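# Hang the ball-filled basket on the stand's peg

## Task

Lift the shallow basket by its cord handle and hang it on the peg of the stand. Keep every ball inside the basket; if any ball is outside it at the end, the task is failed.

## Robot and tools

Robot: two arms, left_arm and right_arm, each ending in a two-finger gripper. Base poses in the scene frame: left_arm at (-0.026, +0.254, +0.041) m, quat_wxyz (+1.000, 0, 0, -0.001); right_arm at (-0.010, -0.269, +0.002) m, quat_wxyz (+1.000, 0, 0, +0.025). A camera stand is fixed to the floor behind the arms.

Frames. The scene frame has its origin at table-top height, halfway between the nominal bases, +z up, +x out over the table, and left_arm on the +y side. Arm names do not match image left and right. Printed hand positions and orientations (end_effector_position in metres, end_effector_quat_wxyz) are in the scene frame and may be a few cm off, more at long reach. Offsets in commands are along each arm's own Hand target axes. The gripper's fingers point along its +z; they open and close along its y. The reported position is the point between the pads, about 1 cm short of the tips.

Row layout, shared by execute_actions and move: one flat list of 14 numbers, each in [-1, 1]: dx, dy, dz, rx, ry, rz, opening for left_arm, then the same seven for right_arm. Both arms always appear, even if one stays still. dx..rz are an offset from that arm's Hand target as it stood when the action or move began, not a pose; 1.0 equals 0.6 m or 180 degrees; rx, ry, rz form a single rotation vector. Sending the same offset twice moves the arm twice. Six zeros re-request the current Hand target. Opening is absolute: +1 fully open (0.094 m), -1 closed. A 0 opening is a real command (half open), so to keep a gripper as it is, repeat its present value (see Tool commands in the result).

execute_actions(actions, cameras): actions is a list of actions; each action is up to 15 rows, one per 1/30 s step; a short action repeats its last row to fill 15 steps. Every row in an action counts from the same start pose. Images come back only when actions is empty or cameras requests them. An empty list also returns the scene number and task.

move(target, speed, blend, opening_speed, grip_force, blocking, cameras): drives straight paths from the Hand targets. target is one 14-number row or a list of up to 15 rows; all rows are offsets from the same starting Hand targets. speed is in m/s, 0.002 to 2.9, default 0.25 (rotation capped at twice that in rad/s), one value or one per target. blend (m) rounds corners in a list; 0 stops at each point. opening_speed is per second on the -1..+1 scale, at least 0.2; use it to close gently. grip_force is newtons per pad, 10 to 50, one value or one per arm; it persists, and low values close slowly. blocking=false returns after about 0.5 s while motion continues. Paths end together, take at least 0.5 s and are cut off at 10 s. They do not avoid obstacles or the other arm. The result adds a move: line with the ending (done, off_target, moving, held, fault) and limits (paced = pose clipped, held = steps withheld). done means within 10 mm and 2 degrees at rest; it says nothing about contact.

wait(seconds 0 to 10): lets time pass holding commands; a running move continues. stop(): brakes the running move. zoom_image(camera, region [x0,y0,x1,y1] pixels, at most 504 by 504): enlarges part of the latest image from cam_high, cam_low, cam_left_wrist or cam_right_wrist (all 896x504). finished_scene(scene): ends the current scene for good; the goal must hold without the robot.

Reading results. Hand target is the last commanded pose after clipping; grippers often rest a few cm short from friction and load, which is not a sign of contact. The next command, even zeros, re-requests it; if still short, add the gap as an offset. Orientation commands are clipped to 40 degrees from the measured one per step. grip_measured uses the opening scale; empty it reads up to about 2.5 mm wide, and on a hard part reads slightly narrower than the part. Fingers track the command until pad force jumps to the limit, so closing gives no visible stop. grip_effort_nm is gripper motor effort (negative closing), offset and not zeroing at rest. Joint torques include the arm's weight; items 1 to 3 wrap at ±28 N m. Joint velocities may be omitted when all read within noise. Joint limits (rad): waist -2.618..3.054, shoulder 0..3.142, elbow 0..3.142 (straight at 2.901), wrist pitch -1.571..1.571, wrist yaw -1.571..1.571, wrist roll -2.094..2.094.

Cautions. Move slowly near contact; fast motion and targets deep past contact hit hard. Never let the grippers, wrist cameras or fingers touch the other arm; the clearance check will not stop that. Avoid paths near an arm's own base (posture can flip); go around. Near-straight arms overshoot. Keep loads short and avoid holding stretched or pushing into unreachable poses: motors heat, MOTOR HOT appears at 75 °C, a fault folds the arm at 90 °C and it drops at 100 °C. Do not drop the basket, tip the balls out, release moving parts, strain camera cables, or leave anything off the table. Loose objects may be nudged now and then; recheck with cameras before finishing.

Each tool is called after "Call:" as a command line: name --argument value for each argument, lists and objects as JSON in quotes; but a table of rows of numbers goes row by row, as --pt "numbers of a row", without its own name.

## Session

Call:
execute_actions --actions '[]'

Scene clock: 0.00 s.
left_arm: end_effector_position=(+0.3677, +0.2233, +0.1646) grip_measured=+1.000 grip_effort_nm=n/a end_effector_quat_wxyz=(+0.621, +0.036, +0.783, +0.010) | right_arm: end_effector_position=(+0.3807, -0.2765, +0.1104) grip_measured=+1.000 grip_effort_nm=n/a end_effector_quat_wxyz=(+0.570, +0.057, +0.819, -0.027)
Joint positions: left_arm=[-0.117 1.486 0.327 0.928 -0.087 0.043 0.094] | right_arm=[0.001 1.436 0.379 0.697 0.157 0.081 0.094]
Joint velocities: within noise
Joint torques (N m): no reading
Motor temperatures (°C): left_arm=[23 30 40 29 27 26 29] | right_arm=[25 27 32 29 23 24 25]
Heat: left arm: 40 °C; right arm: 32 °C.
Hand target: left_arm +0.3677, +0.2234, +0.1639; +0.619, +0.036, +0.785, +0.011 | right_arm +0.3802, -0.2767, +0.1093; +0.567, +0.057, +0.821, -0.028
Tool commands: left_gripper/opening=+1.0 right_gripper/opening=+1.0

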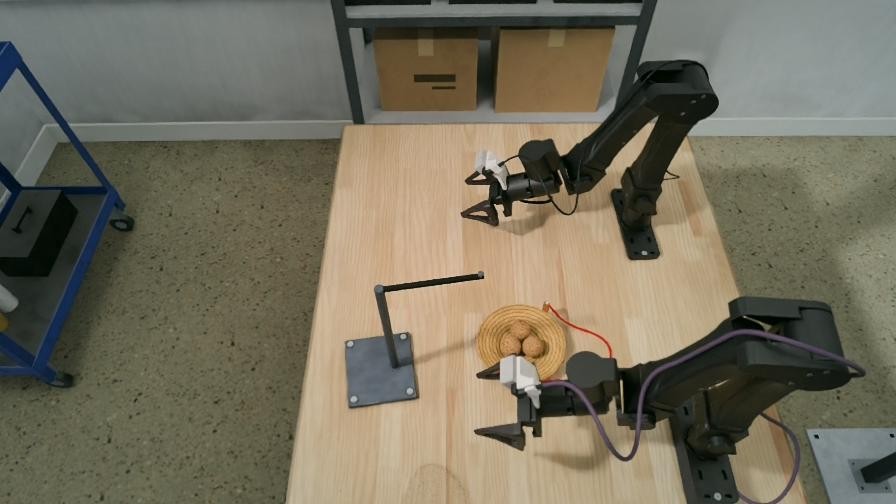

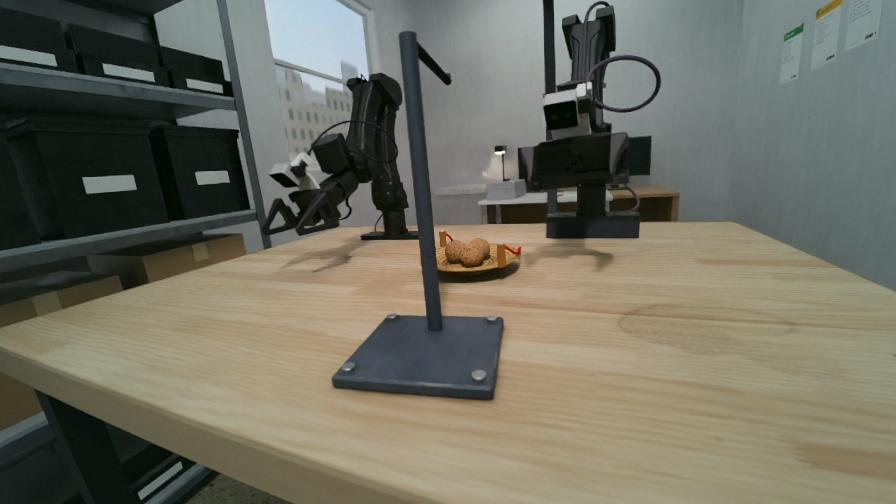

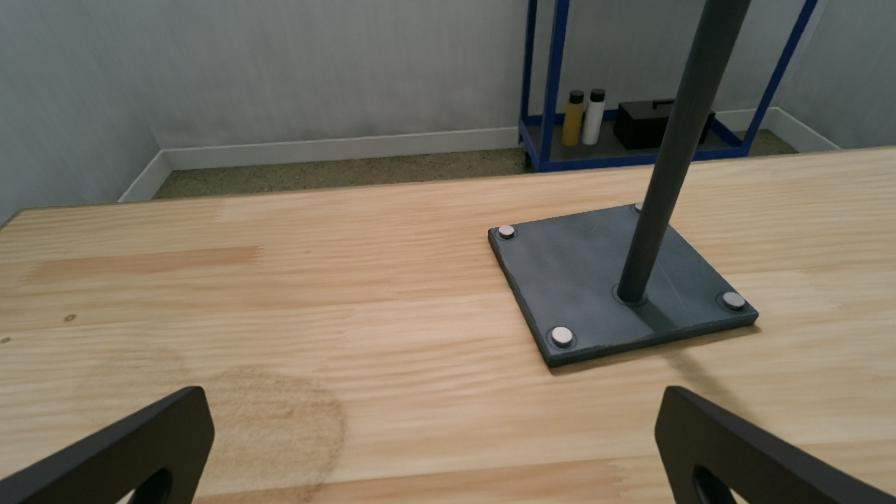

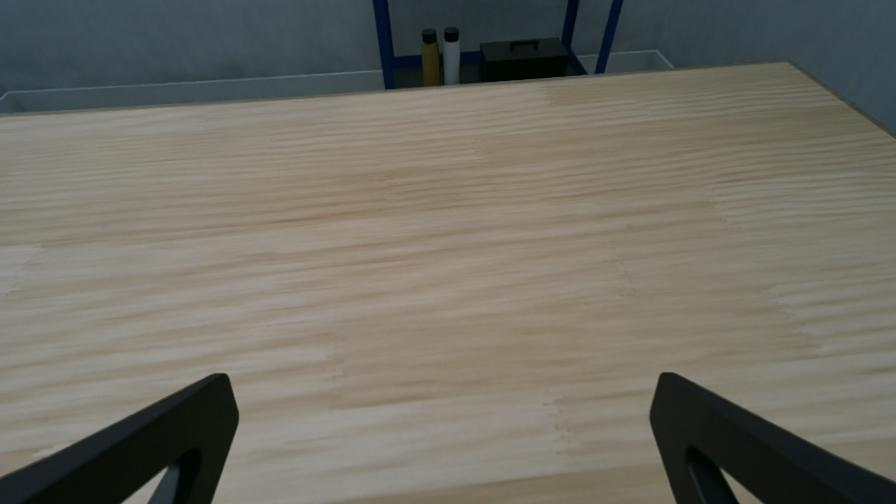

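Call:
move --target '[0.0068,-0.2833,-0.3595,0.3131,0.2299,0.2244,0.3, 0,0,0,0,0,0,1]' --speed 0.3 --cameras '["all"]'

Call:
zoom_image --camera "cam_high" --region '[470, 280, 640, 400]'

Scene clock: 51.37 s.
left_arm: end_effector_position=(+0.1523, +0.0634, +0.1952) grip_measured=+0.303 grip_effort_nm=-0.17 end_effector_quat_wxyz=(+0.195, +0.550, +0.801, -0.129) | right_arm: end_effector_position=(+0.3807, -0.2765, +0.1104) grip_measured=+1.000 grip_effort_nm=0.02 end_effector_quat_wxyz=(+0.570, +0.057, +0.819, -0.027)
Joint positions: left_arm=[-0.664 1.126 0.975 -1.002 0.227 0.489 0.061] | right_arm=[0.001 1.436 0.379 0.697 0.157 0.081 0.094]
Joint torques (N m): left_arm=[-0.51 -1.92 9.46 0.79 0.27 0.1] | right_arm=[0.05 -5.74 6.34 1.47 0.05 -0.02]
Heat: left arm: 42 °C; right arm: 34 °C.
Hand target: left_arm +0.1498, +0.0602, +0.2000; +0.191, +0.558, +0.796, -0.134 | right_arm +0.3802, -0.2767, +0.1093; +0.567, +0.057, +0.821, -0.028
Off the commanded pose: left_arm 0.006 m, 1 deg | right_arm 0.001 m, 0 deg.
move: done

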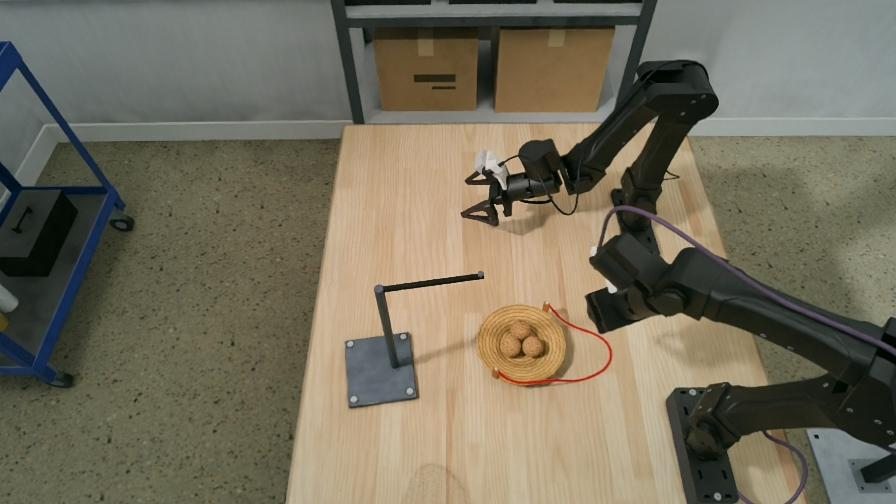

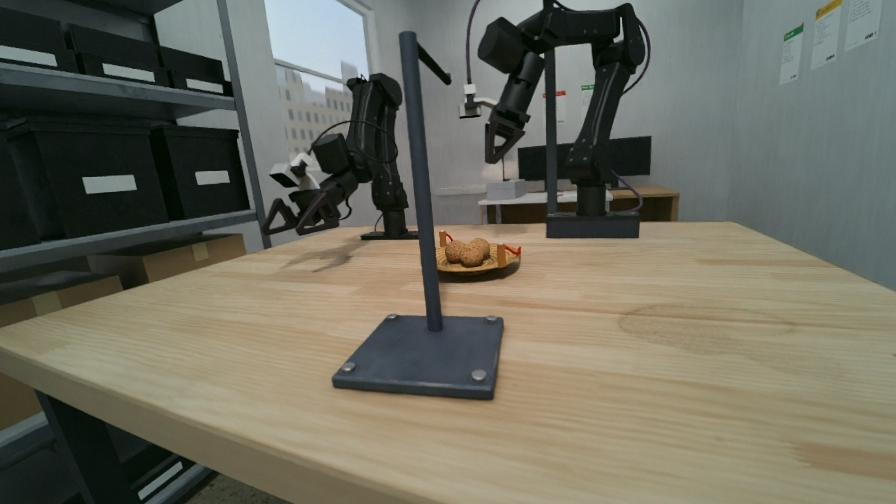

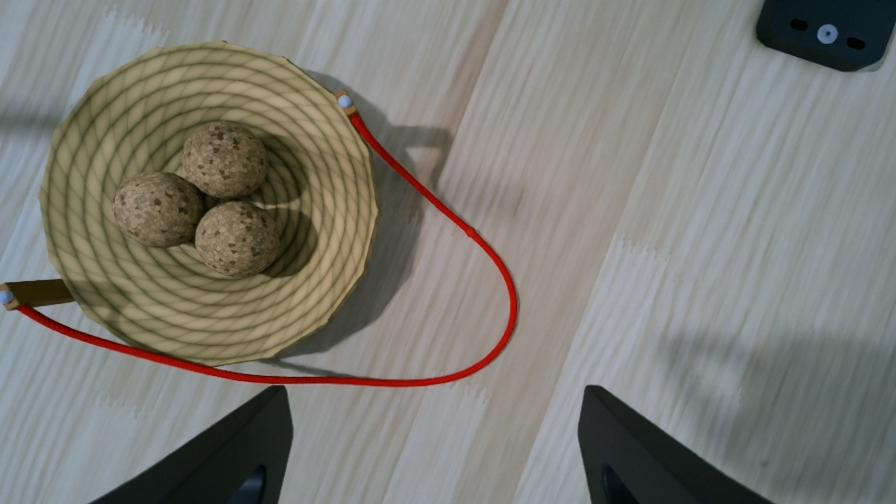

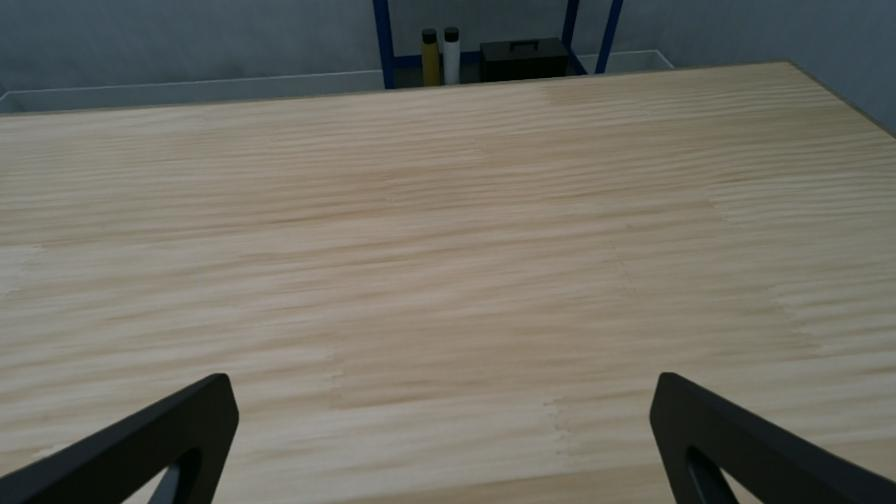

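Scaled by 2.965 from the camera's 896x504 image, which has a finer 1280x720 frame.

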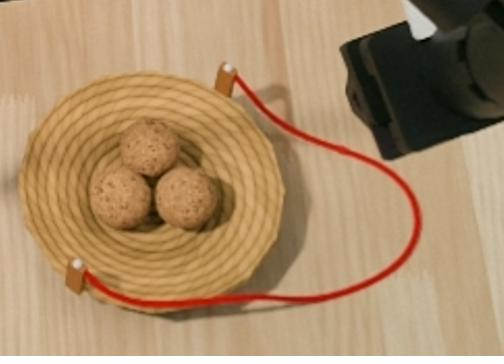

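Call:
move --target '[0.1505,0.0033,0.1572,0.0825,0.1263,0.3193,0.3, 0,0,0,0,0,0,1]' --speed 0.2 --cameras '["cam_left_wrist","cam_high"]'

Scene clock: 113.30 s.
left_arm: end_effector_position=(+0.1420, +0.0957, +0.0820) grip_measured=+0.303 grip_effort_nm=-0.17 end_effector_quat_wxyz=(+0.015, +0.898, +0.439, -0.013) | right_arm: end_effector_position=(+0.3807, -0.2765, +0.1104) grip_measured=+1.000 grip_effort_nm=0.02 end_effector_quat_wxyz=(+0.570, +0.057, +0.819, -0.027)
Joint positions: left_arm=[-0.731 1.456 0.854 -0.95 0.035 1.5 0.061] | right_arm=[0.001 1.436 0.379 0.697 0.157 0.081 0.094]
Joint torques (N m): left_arm=[-0.51 -3.84 4.94 0.39 0.06 0.11] | right_arm=[0.08 -5.76 6.31 1.48 0.04 -0.01]
Motor temperatures (°C): left_arm=[23 30 43 31 26 26 28] | right_arm=[24 28 34 34 23 24 25]
Heat: left arm: 43 °C; right arm: 34 °C.
Hand target: left_arm +0.1387, +0.0963, +0.0750; +0.008, +0.902, +0.431, -0.016 | right_arm +0.3802, -0.2767, +0.1093; +0.567, +0.057, +0.821, -0.028
Off the commanded pose: left_arm 0.008 m, 1 deg | right_arm 0.001 m, 0 deg.
move: done
Images, in order (width x height): cam_high 896x504, cam_left_wrist 896x504.

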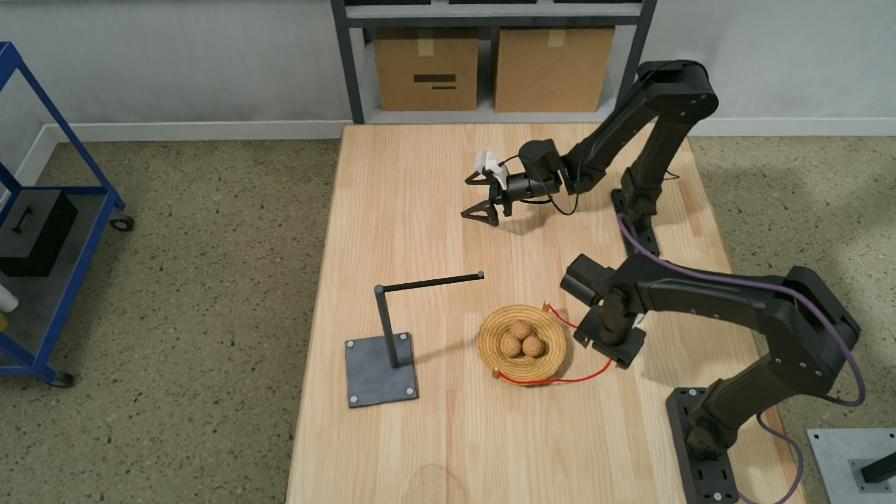

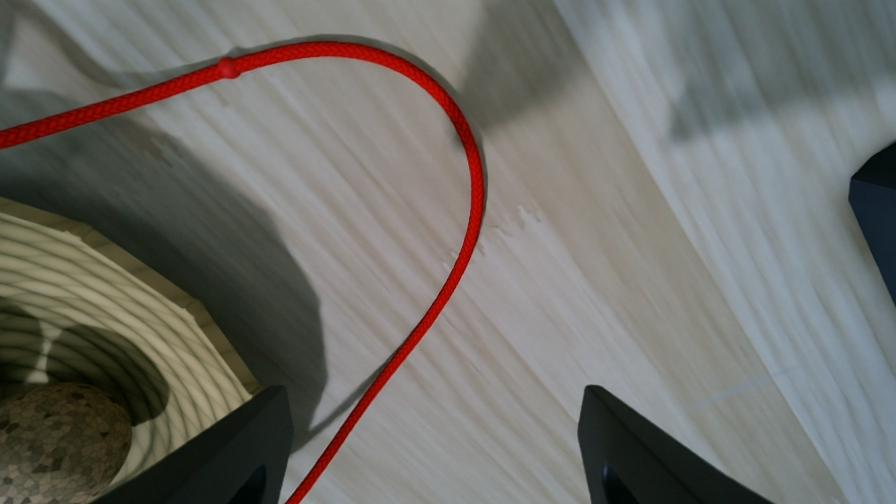

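Call:
move --target '[0.004,-0.0142,0.1083,0,0,0,0.3, 0,0,0,0,0,0,1]' --speed 0.1 --cameras '["cam_left_wrist"]'

Scene clock: 136.70 s.
left_arm: end_effector_position=(+0.1365, +0.1010, +0.0162) grip_measured=+0.303 grip_effort_nm=-0.17 end_effector_quat_wxyz=(+0.014, +0.898, +0.439, -0.012) | right_arm: end_effector_position=(+0.3807, -0.2765, +0.1104) grip_measured=+1.000 grip_effort_nm=0.02 end_effector_quat_wxyz=(+0.570, +0.057, +0.819, -0.027)
Joint positions: left_arm=[-0.731 1.574 0.663 -0.642 0.033 1.5 0.061] | right_arm=[0.001 1.436 0.379 0.697 0.157 0.081 0.094]
Joint torques (N m): left_arm=[-0.66 -3.9 4.25 0.41 0.08 0.09] | right_arm=[0.05 -5.79 6.32 1.47 0.04 -0.01]
Heat: left arm: 42 °C; right arm: 34 °C.
Hand target: left_arm +0.1322, +0.1017, +0.0100; +0.008, +0.902, +0.431, -0.016 | right_arm +0.3802, -0.2767, +0.1093; +0.567, +0.057, +0.821, -0.028
Off the commanded pose: left_arm 0.008 m, 1 deg | right_arm 0.001 m, 0 deg.
move: done
Images, in order (width x height): cam_left_wrist 896x504.

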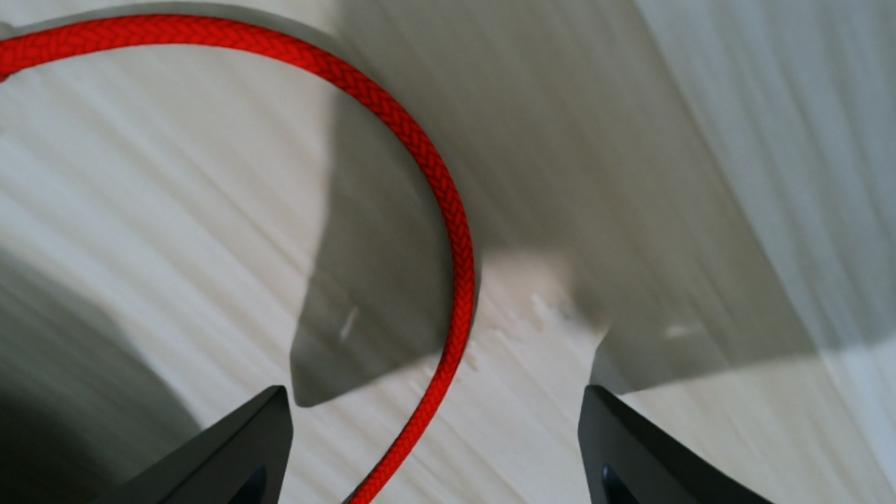

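Call:
move --target '[-0.0093,-0.0068,0.019,0,0,0,0.3, 0,0,0,0,0,0,1]' --speed 0.05 --cameras '["cam_left_wrist"]'

Scene clock: 143.20 s.
left_arm: end_effector_position=(+0.1327, +0.0989, +0.0111) grip_measured=+0.302 grip_effort_nm=-0.15 end_effector_quat_wxyz=(+0.014, +0.901, +0.433, -0.007) | right_arm: end_effector_position=(+0.3807, -0.2765, +0.1104) grip_measured=+1.000 grip_effort_nm=0.02 end_effector_quat_wxyz=(+0.570, +0.057, +0.819, -0.027)
Joint positions: left_arm=[-0.758 1.581 0.645 -0.614 0.022 1.486 0.061] | right_arm=[0.001 1.436 0.379 0.697 0.157 0.081 0.094]
Joint torques (N m): left_arm=[-0.68 -2.86 2.77 0.74 0.17 -0.06] | right_arm=[0.02 -5.79 6.31 1.47 0.04 -0.01]
Heat: left arm: 42 °C; right arm: 35 °C.
Hand target: left_arm +0.1253, +0.0996, -0.0012; +0.008, +0.902, +0.431, -0.016 | right_arm +0.3802, -0.2767, +0.1093; +0.567, +0.057, +0.821, -0.028
Off the commanded pose: left_arm 0.014 m, 1 deg | right_arm 0.001 m, 0 deg.
move: off_target (left_arm)
Images, in order (width x height): cam_left_wrist 896x504.

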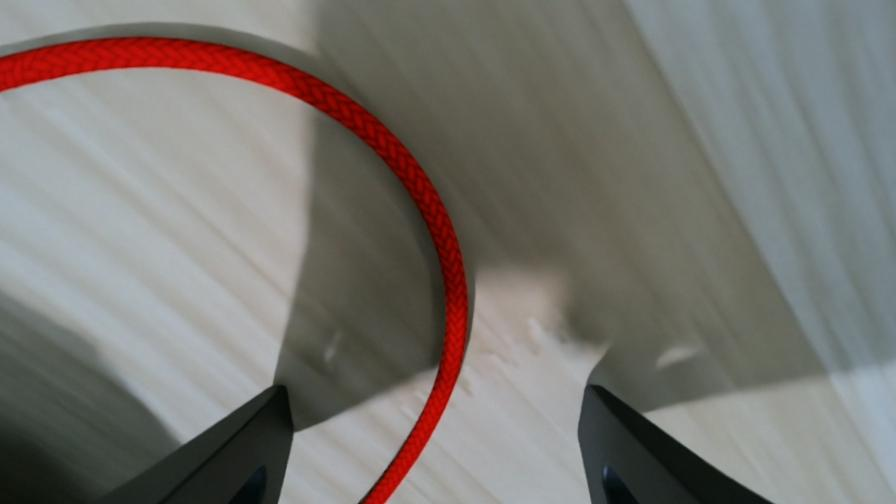

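Call:
move --target '[0,0,0,0,0,0,-1, 0,0,0,0,0,0,1]' --opening_speed 1.2 --cameras '["cam_left_wrist"]'

Scene clock: 148.00 s.
left_arm: end_effector_position=(+0.1359, +0.0962, +0.0110) grip_measured=-0.966 grip_effort_nm=-1.01 end_effector_quat_wxyz=(+0.021, +0.901, +0.433, -0.003) | right_arm: end_effector_position=(+0.3807, -0.2765, +0.1104) grip_measured=+1.000 grip_effort_nm=0.02 end_effector_quat_wxyz=(+0.570, +0.057, +0.819, -0.027)
Joint positions: left_arm=[-0.758 1.581 0.644 -0.595 0.021 1.485 0.002] | right_arm=[0.001 1.436 0.379 0.697 0.157 0.081 0.094]
Joint torques (N m): left_arm=[-0.68 -2.88 2.91 0.55 0.18 -0.04] | right_arm=[0.08 -5.76 6.3 1.47 0.03 -0.01]
Heat: left arm: 41 °C; right arm: 35 °C.
Hand target: left_arm +0.1254, +0.0996, -0.0012; +0.008, +0.902, +0.431, -0.016 | right_arm +0.3802, -0.2767, +0.1093; +0.567, +0.057, +0.821, -0.028
Off the commanded pose: left_arm 0.017 m, 2 deg | right_arm 0.001 m, 0 deg.
move: off_target (left_arm)
Images, in order (width x height): cam_left_wrist 896x504.

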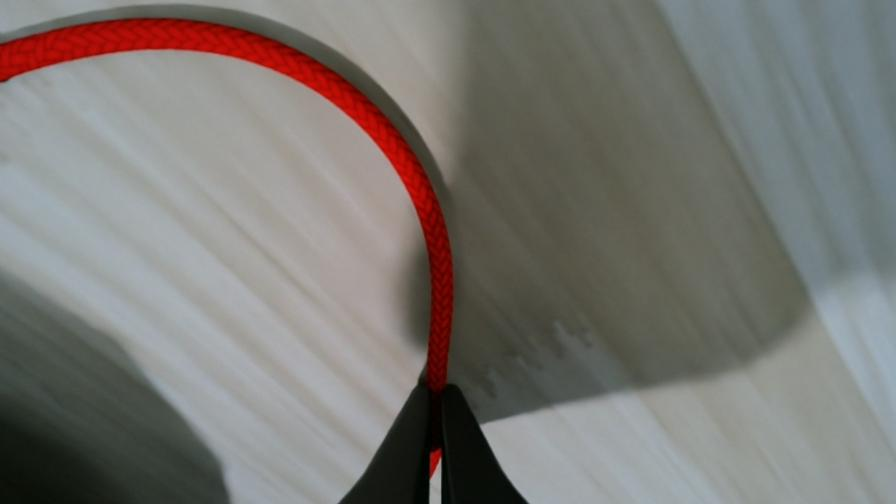

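Call:
move --pt "0.0017 0.0125 -0.1167 0 0 0 -1 0 0 0 0 0 0 1" --pt "0.0432 0.1358 -0.2517 0 0 0 -1 0 0 0 0 0 0 1" --pt "0.09 0.262 -0.3698 0 0 0 -1 0 0 0 0 0 0 1" --speed 0.15 --blend '[0.03,0.04,0]' --cameras '["cam_left_wrist","cam_low"]'

Scene clock: 191.33 s.
left_arm: end_effector_position=(+0.2874, +0.0490, +0.2247) grip_measured=-0.969 grip_effort_nm=-1.06 end_effector_quat_wxyz=(+0.037, +0.900, +0.434, +0.010) | right_arm: end_effector_position=(+0.3807, -0.2765, +0.1104) grip_measured=+1.000 grip_effort_nm=0.02 end_effector_quat_wxyz=(+0.570, +0.057, +0.819, -0.027)
Joint positions: left_arm=[-0.569 1.93 1.962 -1.53 0.021 1.672 0.001] | right_arm=[0.001 1.436 0.379 0.697 0.157 0.081 0.094]
Joint torques (N m): left_arm=[0.42 -7.77 8.01 0.06 0.18 0.11] | right_arm=[0.06 -5.74 6.32 1.48 0.03 -0.01]
Heat: left arm: 40 °C; right arm: 35 °C.
Hand target: left_arm +0.2863, +0.0488, +0.2186; +0.008, +0.902, +0.431, -0.016 | right_arm +0.3802, -0.2767, +0.1093; +0.567, +0.057, +0.821, -0.028
Off the commanded pose: left_arm 0.006 m, 4 deg | right_arm 0.001 m, 0 deg.
joint sent to its limit (left arm) — joint 4 (wrist pitch), lower limit. The joint targets still meet the commanded pose.
move: off_target (left_arm)
Images, in order (width x height): cam_low 896x504, cam_left_wrist 896x504.

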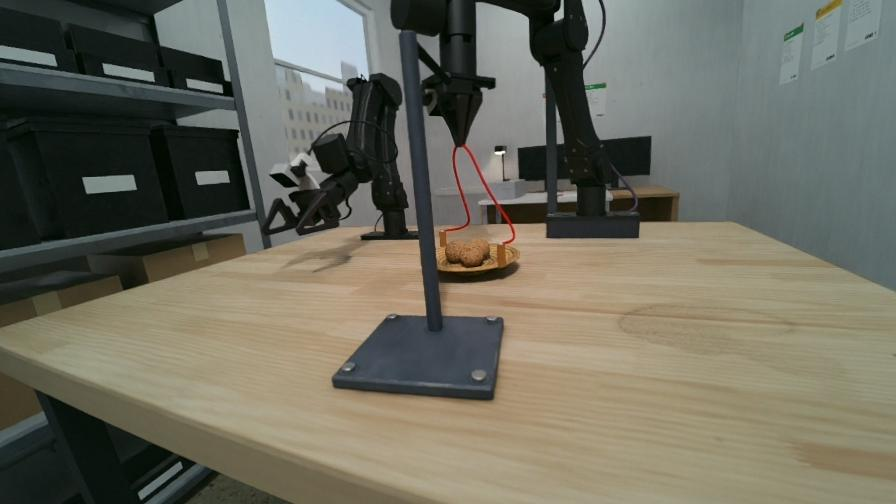

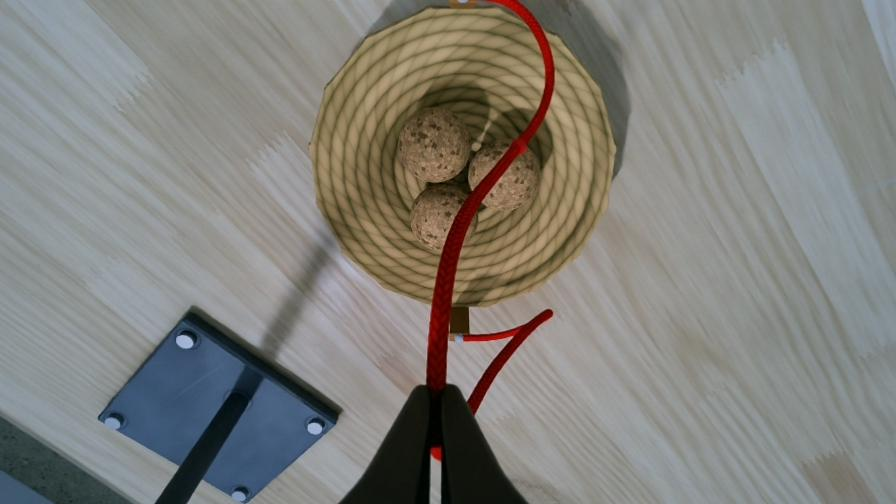

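Call:
move --target '[-0.0012,-0.016,-0.044,-0.0523,-0.1506,-0.1829,-1, 0,0,0,0,0,0,1]' --speed 0.12 --cameras '["cam_left_wrist","cam_low","cam_high"]'

Call:
zoom_image --camera "cam_low" --region '[380, 80, 580, 290]'

Scene clock: 207.93 s.
left_arm: end_effector_position=(+0.2815, +0.0558, +0.2359) grip_measured=-0.969 grip_effort_nm=-1.06 end_effector_quat_wxyz=(+0.156, +0.716, +0.654, -0.188) | right_arm: end_effector_position=(+0.3807, -0.2765, +0.1104) grip_measured=+1.000 grip_effort_nm=0.02 end_effector_quat_wxyz=(+0.570, +0.057, +0.819, -0.027)
Joint positions: left_arm=[-0.342 1.815 1.769 -1.418 0.482 1.292 0.001] | right_arm=[0.001 1.436 0.379 0.697 0.157 0.081 0.094]
Joint torques (N m): left_arm=[0.51 -13.04 5.2 0.58 0.49 -0.08] | right_arm=[0.05 -5.75 6.34 1.47 0.04 -0.02]
Heat: left arm: 41 °C; right arm: 35 °C.
Hand target: left_arm +0.2790, +0.0551, +0.2450; +0.174, +0.713, +0.652, -0.191 | right_arm +0.3802, -0.2767, +0.1093; +0.567, +0.057, +0.821, -0.028
Off the commanded pose: left_arm 0.009 m, 2 deg | right_arm 0.001 m, 0 deg.
move: done
Images, in order (width x height): cam_high 896x504, cam_low 896x504, cam_left_wrist 896x504.

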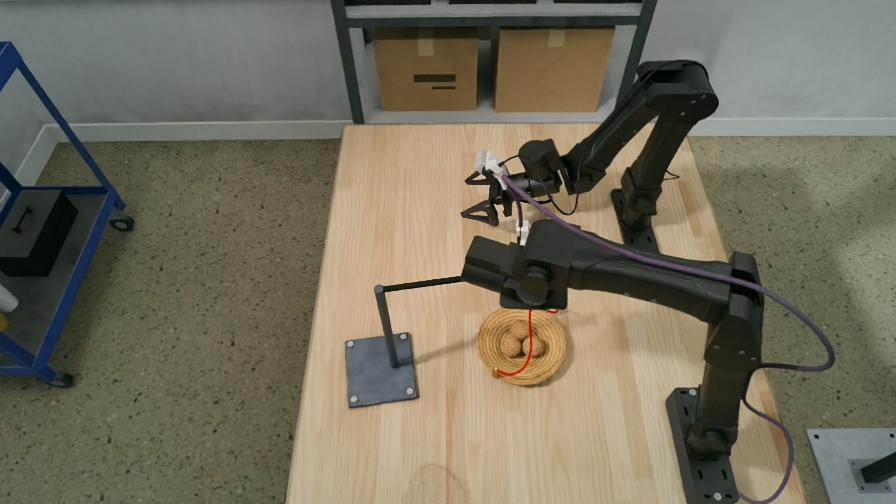

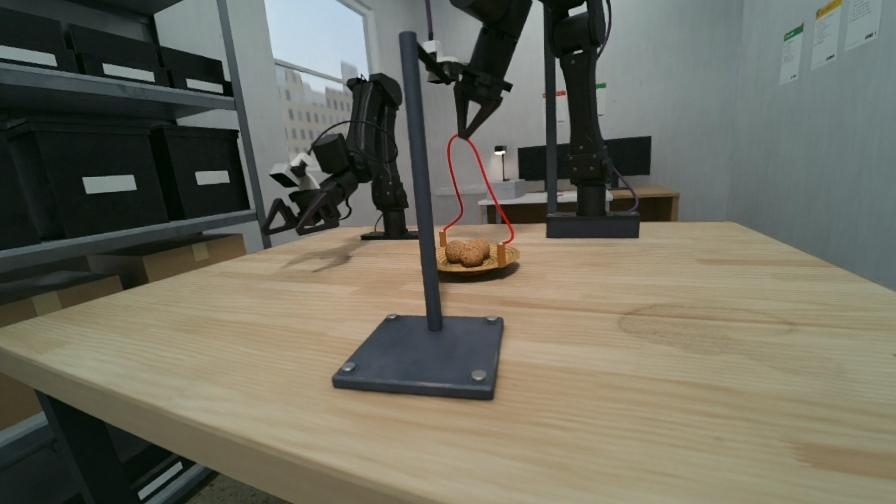

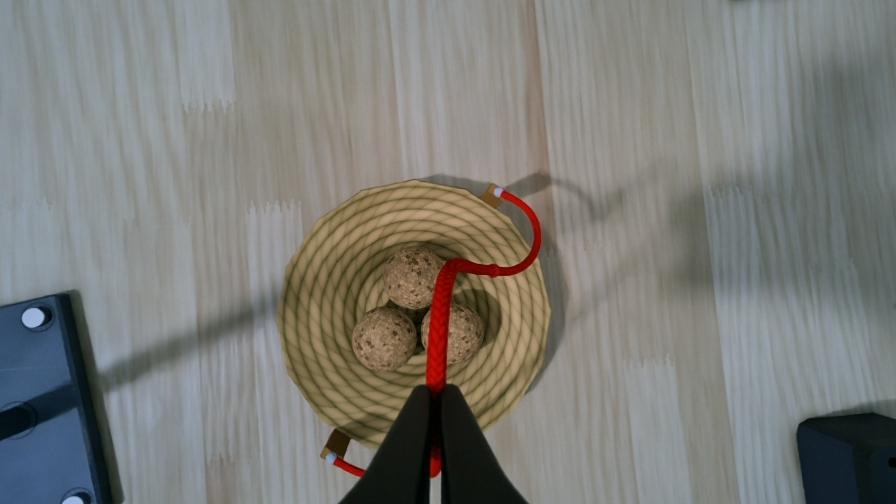

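Scaled by 2.400 from the camera's 896x504 image, which has a finer 1280x720 frame.

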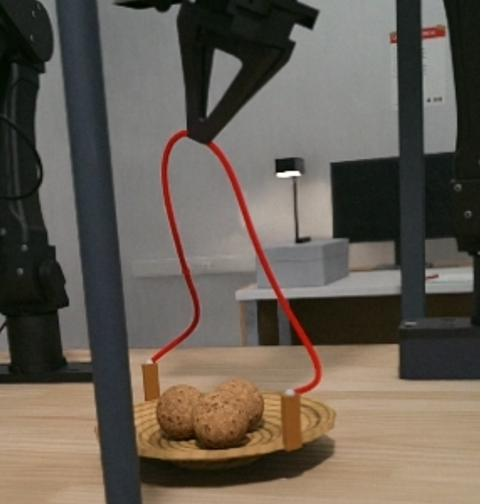

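Call:
move --target '[-0.0298,0.022,-0.0637,0,0,0,-1, 0,0,0,0,0,0,1]' --speed 0.06 --cameras '["cam_left_wrist","cam_low"]'

Call:
zoom_image --camera "cam_low" --region '[380, 80, 580, 290]'

Scene clock: 220.53 s.
left_arm: end_effector_position=(+0.2907, +0.0594, +0.2851) grip_measured=-0.969 grip_effort_nm=-1.05 end_effector_quat_wxyz=(+0.190, +0.714, +0.652, -0.170) | right_arm: end_effector_position=(+0.3807, -0.2765, +0.1104) grip_measured=+1.000 grip_effort_nm=0.02 end_effector_quat_wxyz=(+0.570, +0.057, +0.819, -0.027)
Joint positions: left_arm=[-0.323 1.824 1.975 -1.536 0.485 1.291 0.001] | right_arm=[0.001 1.436 0.379 0.697 0.157 0.081 0.094]
Joint torques (N m): left_arm=[0.59 -7.45 8.81 0.35 0.54 -0.03] | right_arm=[0.08 -5.75 6.34 1.47 0.04 -0.02]
Heat: left arm: 41 °C; right arm: 35 °C.
Hand target: left_arm +0.2924, +0.0574, +0.2870; +0.174, +0.713, +0.652, -0.191 | right_arm +0.3802, -0.2767, +0.1093; +0.567, +0.057, +0.821, -0.028
Off the commanded pose: left_arm 0.003 m, 3 deg | right_arm 0.001 m, 0 deg.
joint sent to its limit (left arm) — joint 4 (wrist pitch), lower limit. The joint targets still meet the commanded pose.
move: off_target (left_arm)
Images, in order (width x height): cam_low 896x504, cam_left_wrist 896x504.

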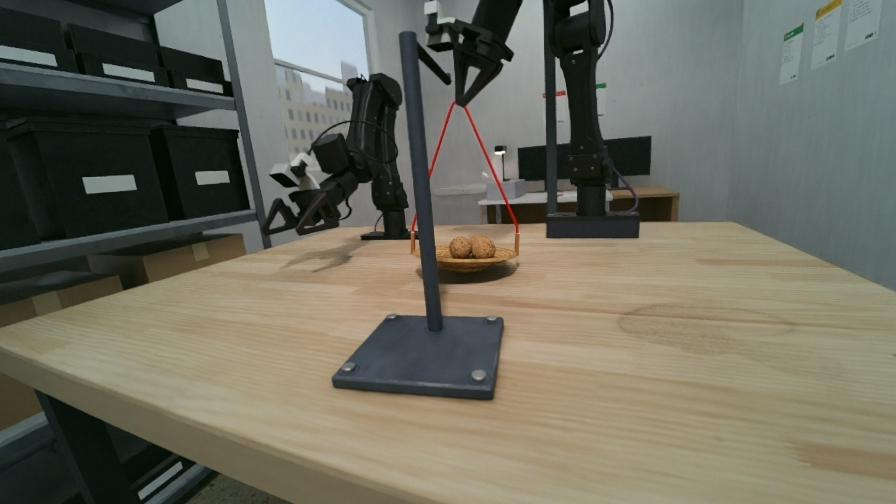

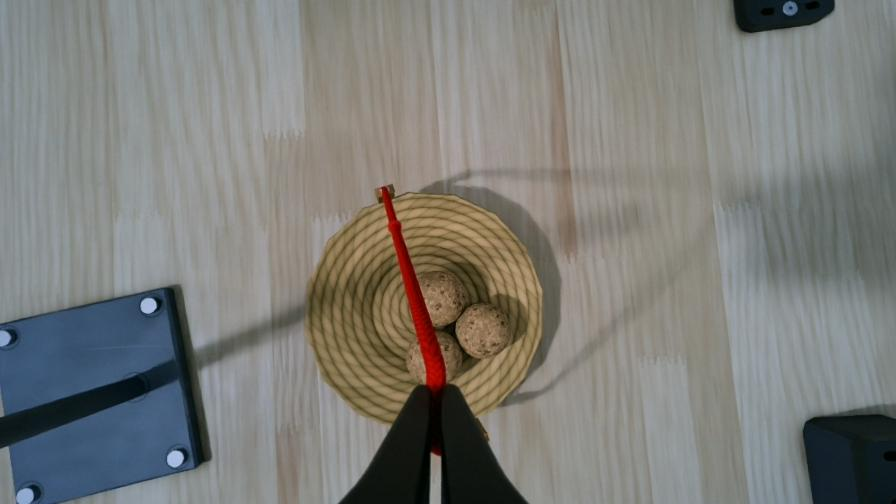

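Scaled by 2.400 from the camera's 896x504 image, which has a finer 1280x720 frame.

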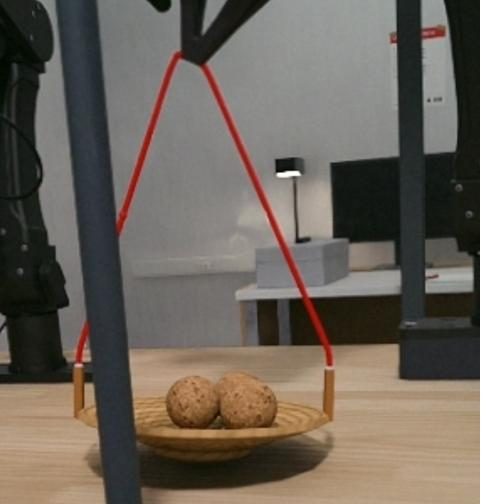

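Call:
move --target '[-0.0822,-0.0063,-0.1567,-0.048,-0.0666,-0.0657,-1, 0,0,0,0,0,0,1]' --speed 0.07 --cameras '["cam_left_wrist","cam_low","cam_high"]'

Call:
zoom_image --camera "cam_low" --region '[360, 0, 560, 280]'

Scene clock: 242.53 s.
left_arm: end_effector_position=(+0.2990, +0.0621, +0.3701) grip_measured=-0.969 grip_effort_nm=-1.06 end_effector_quat_wxyz=(+0.292, +0.588, +0.724, -0.213) | right_arm: end_effector_position=(+0.3807, -0.2765, +0.1104) grip_measured=+1.000 grip_effort_nm=0.02 end_effector_quat_wxyz=(+0.570, +0.057, +0.819, -0.027)
Joint positions: left_arm=[-0.248 1.763 2.154 -1.542 0.629 0.976 0.001] | right_arm=[0.001 1.436 0.379 0.697 0.157 0.081 0.094]
Joint torques (N m): left_arm=[0.59 -11.84 8.29 0.83 0.69 -0.07] | right_arm=[0.05 -5.75 6.31 1.47 0.05 -0.01]
Heat: left arm: 44 °C; right arm: 35 °C.
Hand target: left_arm +0.2892, +0.0619, +0.3932; +0.274, +0.603, +0.713, -0.231 | right_arm +0.3802, -0.2767, +0.1093; +0.567, +0.057, +0.821, -0.028
Off the commanded pose: left_arm 0.025 m, 4 deg | right_arm 0.001 m, 0 deg.
joint sent to its limit (left arm) — joint 4 (wrist pitch), lower limit. The joint targets are off in orientation, not in position.
move: off_target (left_arm)
Images, in order (width x height): cam_high 896x504, cam_low 896x504, cam_left_wrist 896x504.

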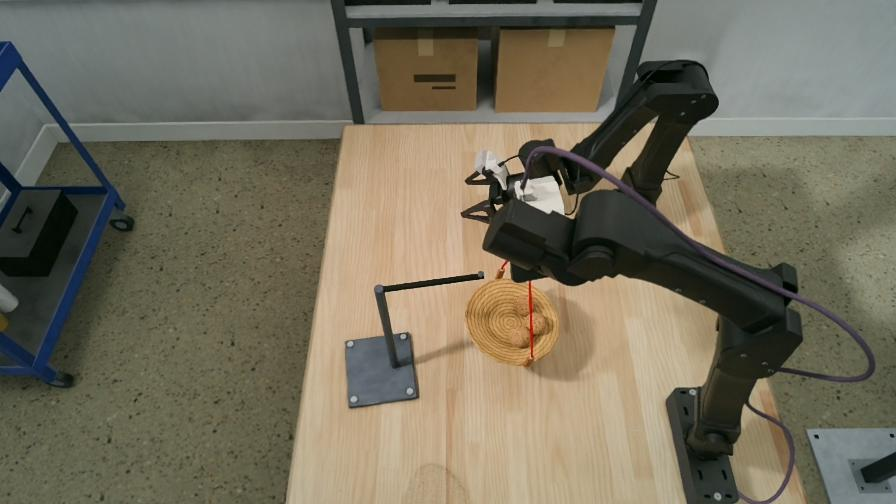

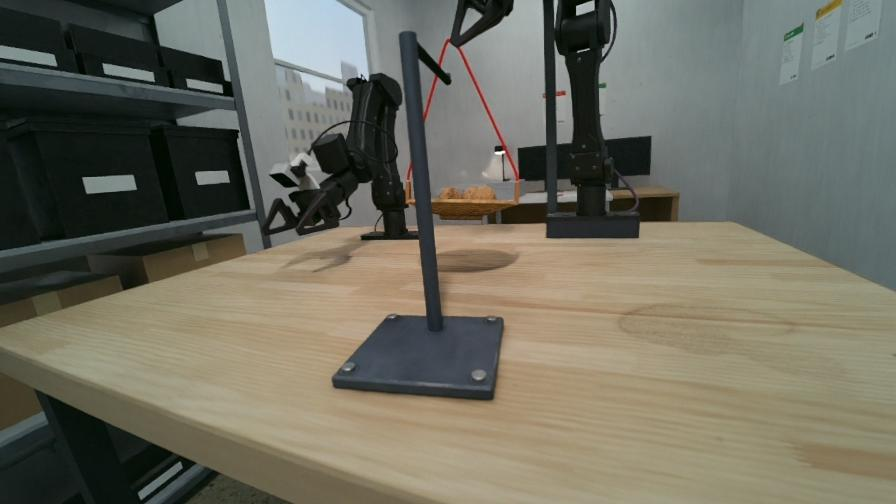

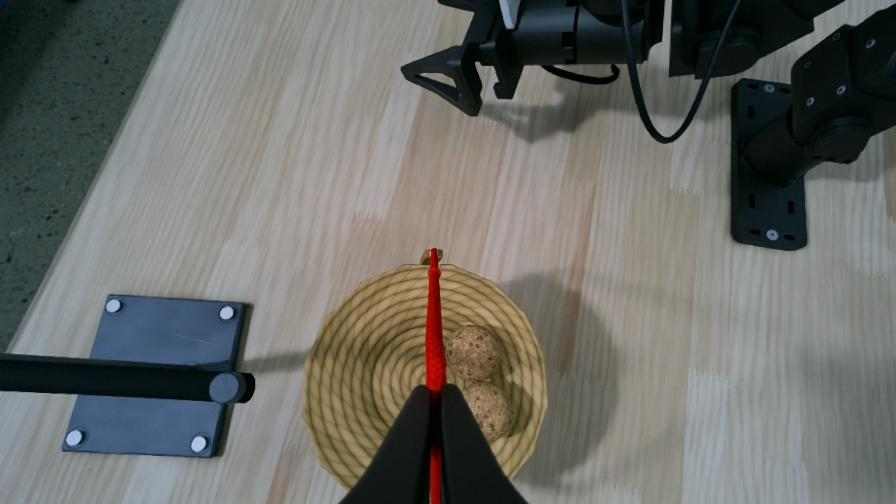

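Scaled by 1.800 from the camera's 896x504 image, which has a finer 1280x720 frame.

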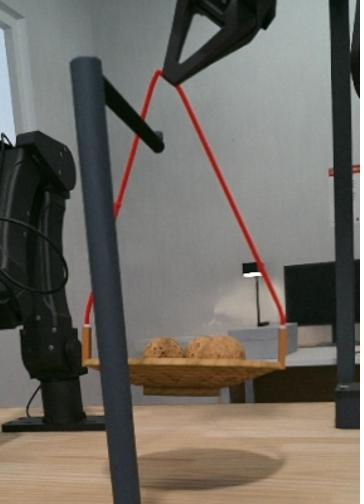

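Call:
move --target '[0.0055,0.1788,0.0355,0,0,0,-1, 0,0,0,0,0,0,1]' --speed 0.07 --cameras '["cam_left_wrist","cam_low"]'

Call:
zoom_image --camera "cam_low" --region '[360, 0, 560, 280]'

Scene clock: 261.87 s.
left_arm: end_effector_position=(+0.3945, +0.0711, +0.3736) grip_measured=-0.969 grip_effort_nm=-1.06 end_effector_quat_wxyz=(+0.350, +0.570, +0.718, -0.194) | right_arm: end_effector_position=(+0.3807, -0.2765, +0.1104) grip_measured=+1.000 grip_effort_nm=0.02 end_effector_quat_wxyz=(+0.570, +0.057, +0.819, -0.027)
Joint positions: left_arm=[-0.163 2.097 2.593 -1.548 0.671 0.992 0.001] | right_arm=[0.001 1.436 0.379 0.697 0.157 0.081 0.094]
Joint torques (N m): left_arm=[0.51 -9.36 8.01 1.05 0.71 0.04] | right_arm=[0.08 -5.72 6.32 1.47 0.04 -0.01]
Heat: left arm: 44 °C; right arm: 35 °C.
Hand target: left_arm +0.3969, +0.0681, +0.3751; +0.274, +0.603, +0.713, -0.231 | right_arm +0.3802, -0.2767, +0.1093; +0.567, +0.057, +0.821, -0.028
Off the commanded pose: left_arm 0.004 m, 10 deg | right_arm 0.001 m, 0 deg.
joint sent to its limit (left arm) — joint 4 (wrist pitch), lower limit. The joint targets are off in orientation, not in position.
move: off_target (left_arm)
Images, in order (width x height): cam_low 896x504, cam_left_wrist 896x504.

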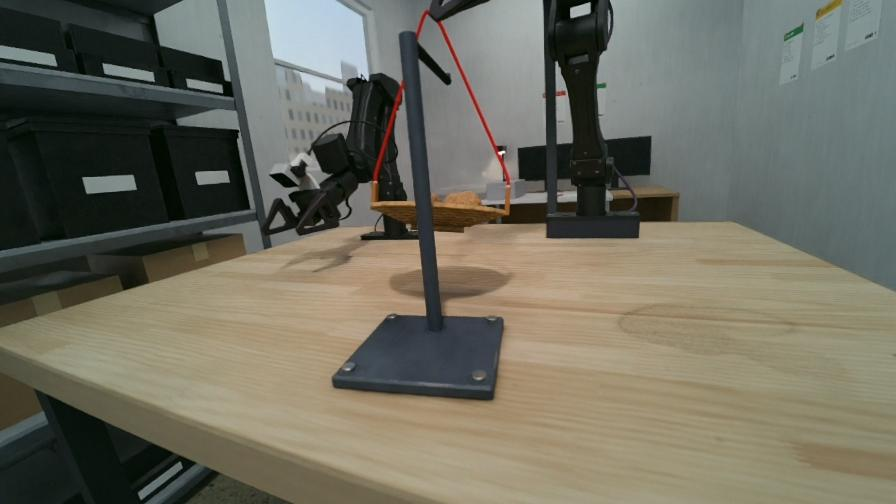

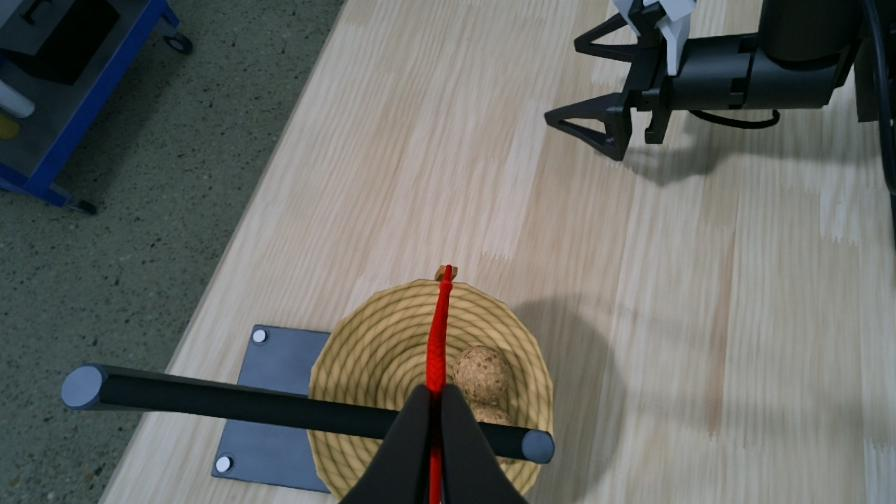

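Scaled by 1.800 from the camera's 896x504 image, which has a finer 1280x720 frame.

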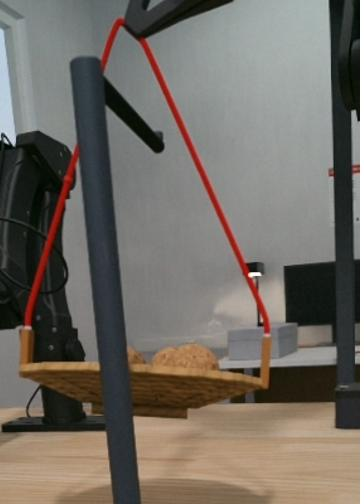

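Call:
move --target '[0.0503,0.02,0.0557,0,0,0,-1, 0,0,0,0,0,0,1]' --speed 0.06 --cameras '["cam_left_wrist","cam_low"]'

Call:
zoom_image --camera "cam_low" --region '[380, 0, 500, 110]'

Call:
zoom_image --camera "cam_left_wrist" --region '[330, 350, 630, 504]'

Scene clock: 279.27 s.
left_arm: end_effector_position=(+0.4059, +0.0709, +0.3420) grip_measured=-0.969 grip_effort_nm=-1.06 end_effector_quat_wxyz=(+0.325, +0.588, +0.713, -0.200) | right_arm: end_effector_position=(+0.3807, -0.2765, +0.1104) grip_measured=+1.000 grip_effort_nm=0.02 end_effector_quat_wxyz=(+0.570, +0.057, +0.819, -0.027)
Joint positions: left_arm=[-0.158 2.155 2.571 -1.548 0.673 1.064 0.001] | right_arm=[0.001 1.436 0.379 0.697 0.157 0.081 0.094]
Joint torques (N m): left_arm=[0.61 -9.85 5.07 0.91 0.61 0.09] | right_arm=[0.06 -5.76 6.32 1.48 0.05 -0.01]
Heat: left arm: 44 °C; right arm: 36 °C.
Hand target: left_arm +0.4088, +0.0702, +0.3301; +0.274, +0.603, +0.713, -0.231 | right_arm +0.3802, -0.2767, +0.1093; +0.567, +0.057, +0.821, -0.028
Off the commanded pose: left_arm 0.012 m, 7 deg | right_arm 0.001 m, 0 deg.
joint sent to its limit (left arm) — joint 4 (wrist pitch), lower limit. The joint targets are off in orientation, not in position.
move: off_target (left_arm)
Images, in order (width x height): cam_low 896x504, cam_left_wrist 896x504.

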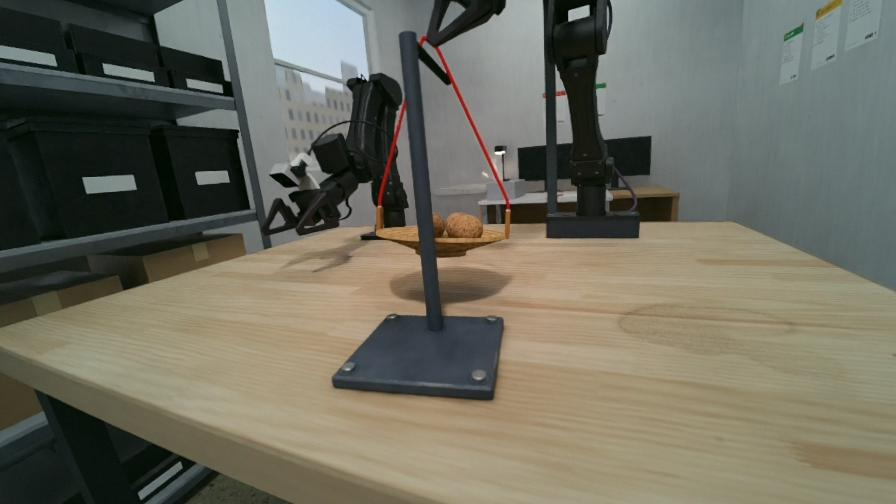

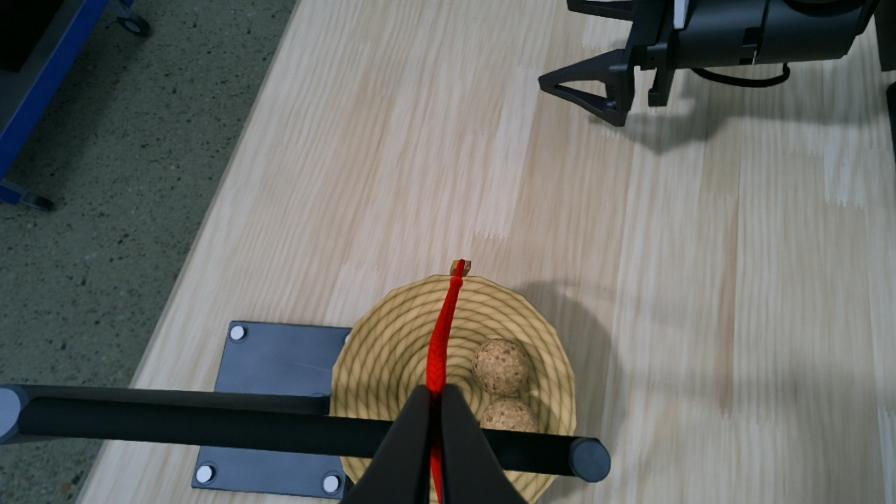

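Scaled by 4.200 from the camera's 896x504 image, which has a finer 1280x720 frame.

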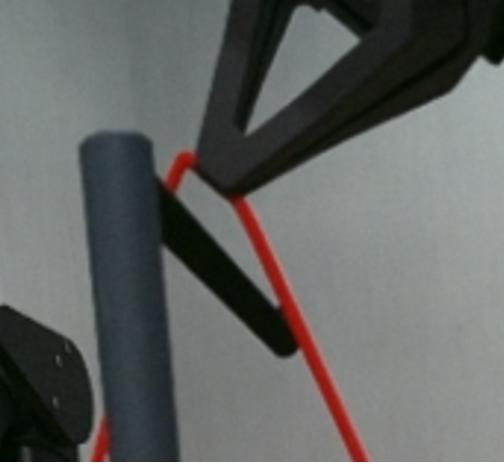

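Scaled by 1.680 from the camera's 896x504 image, which has a finer 1280x720 frame.

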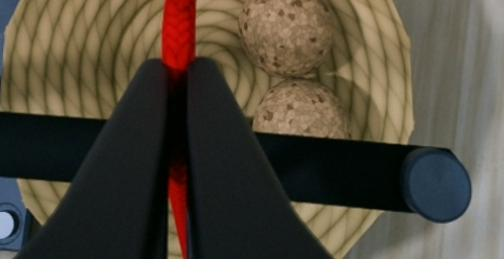

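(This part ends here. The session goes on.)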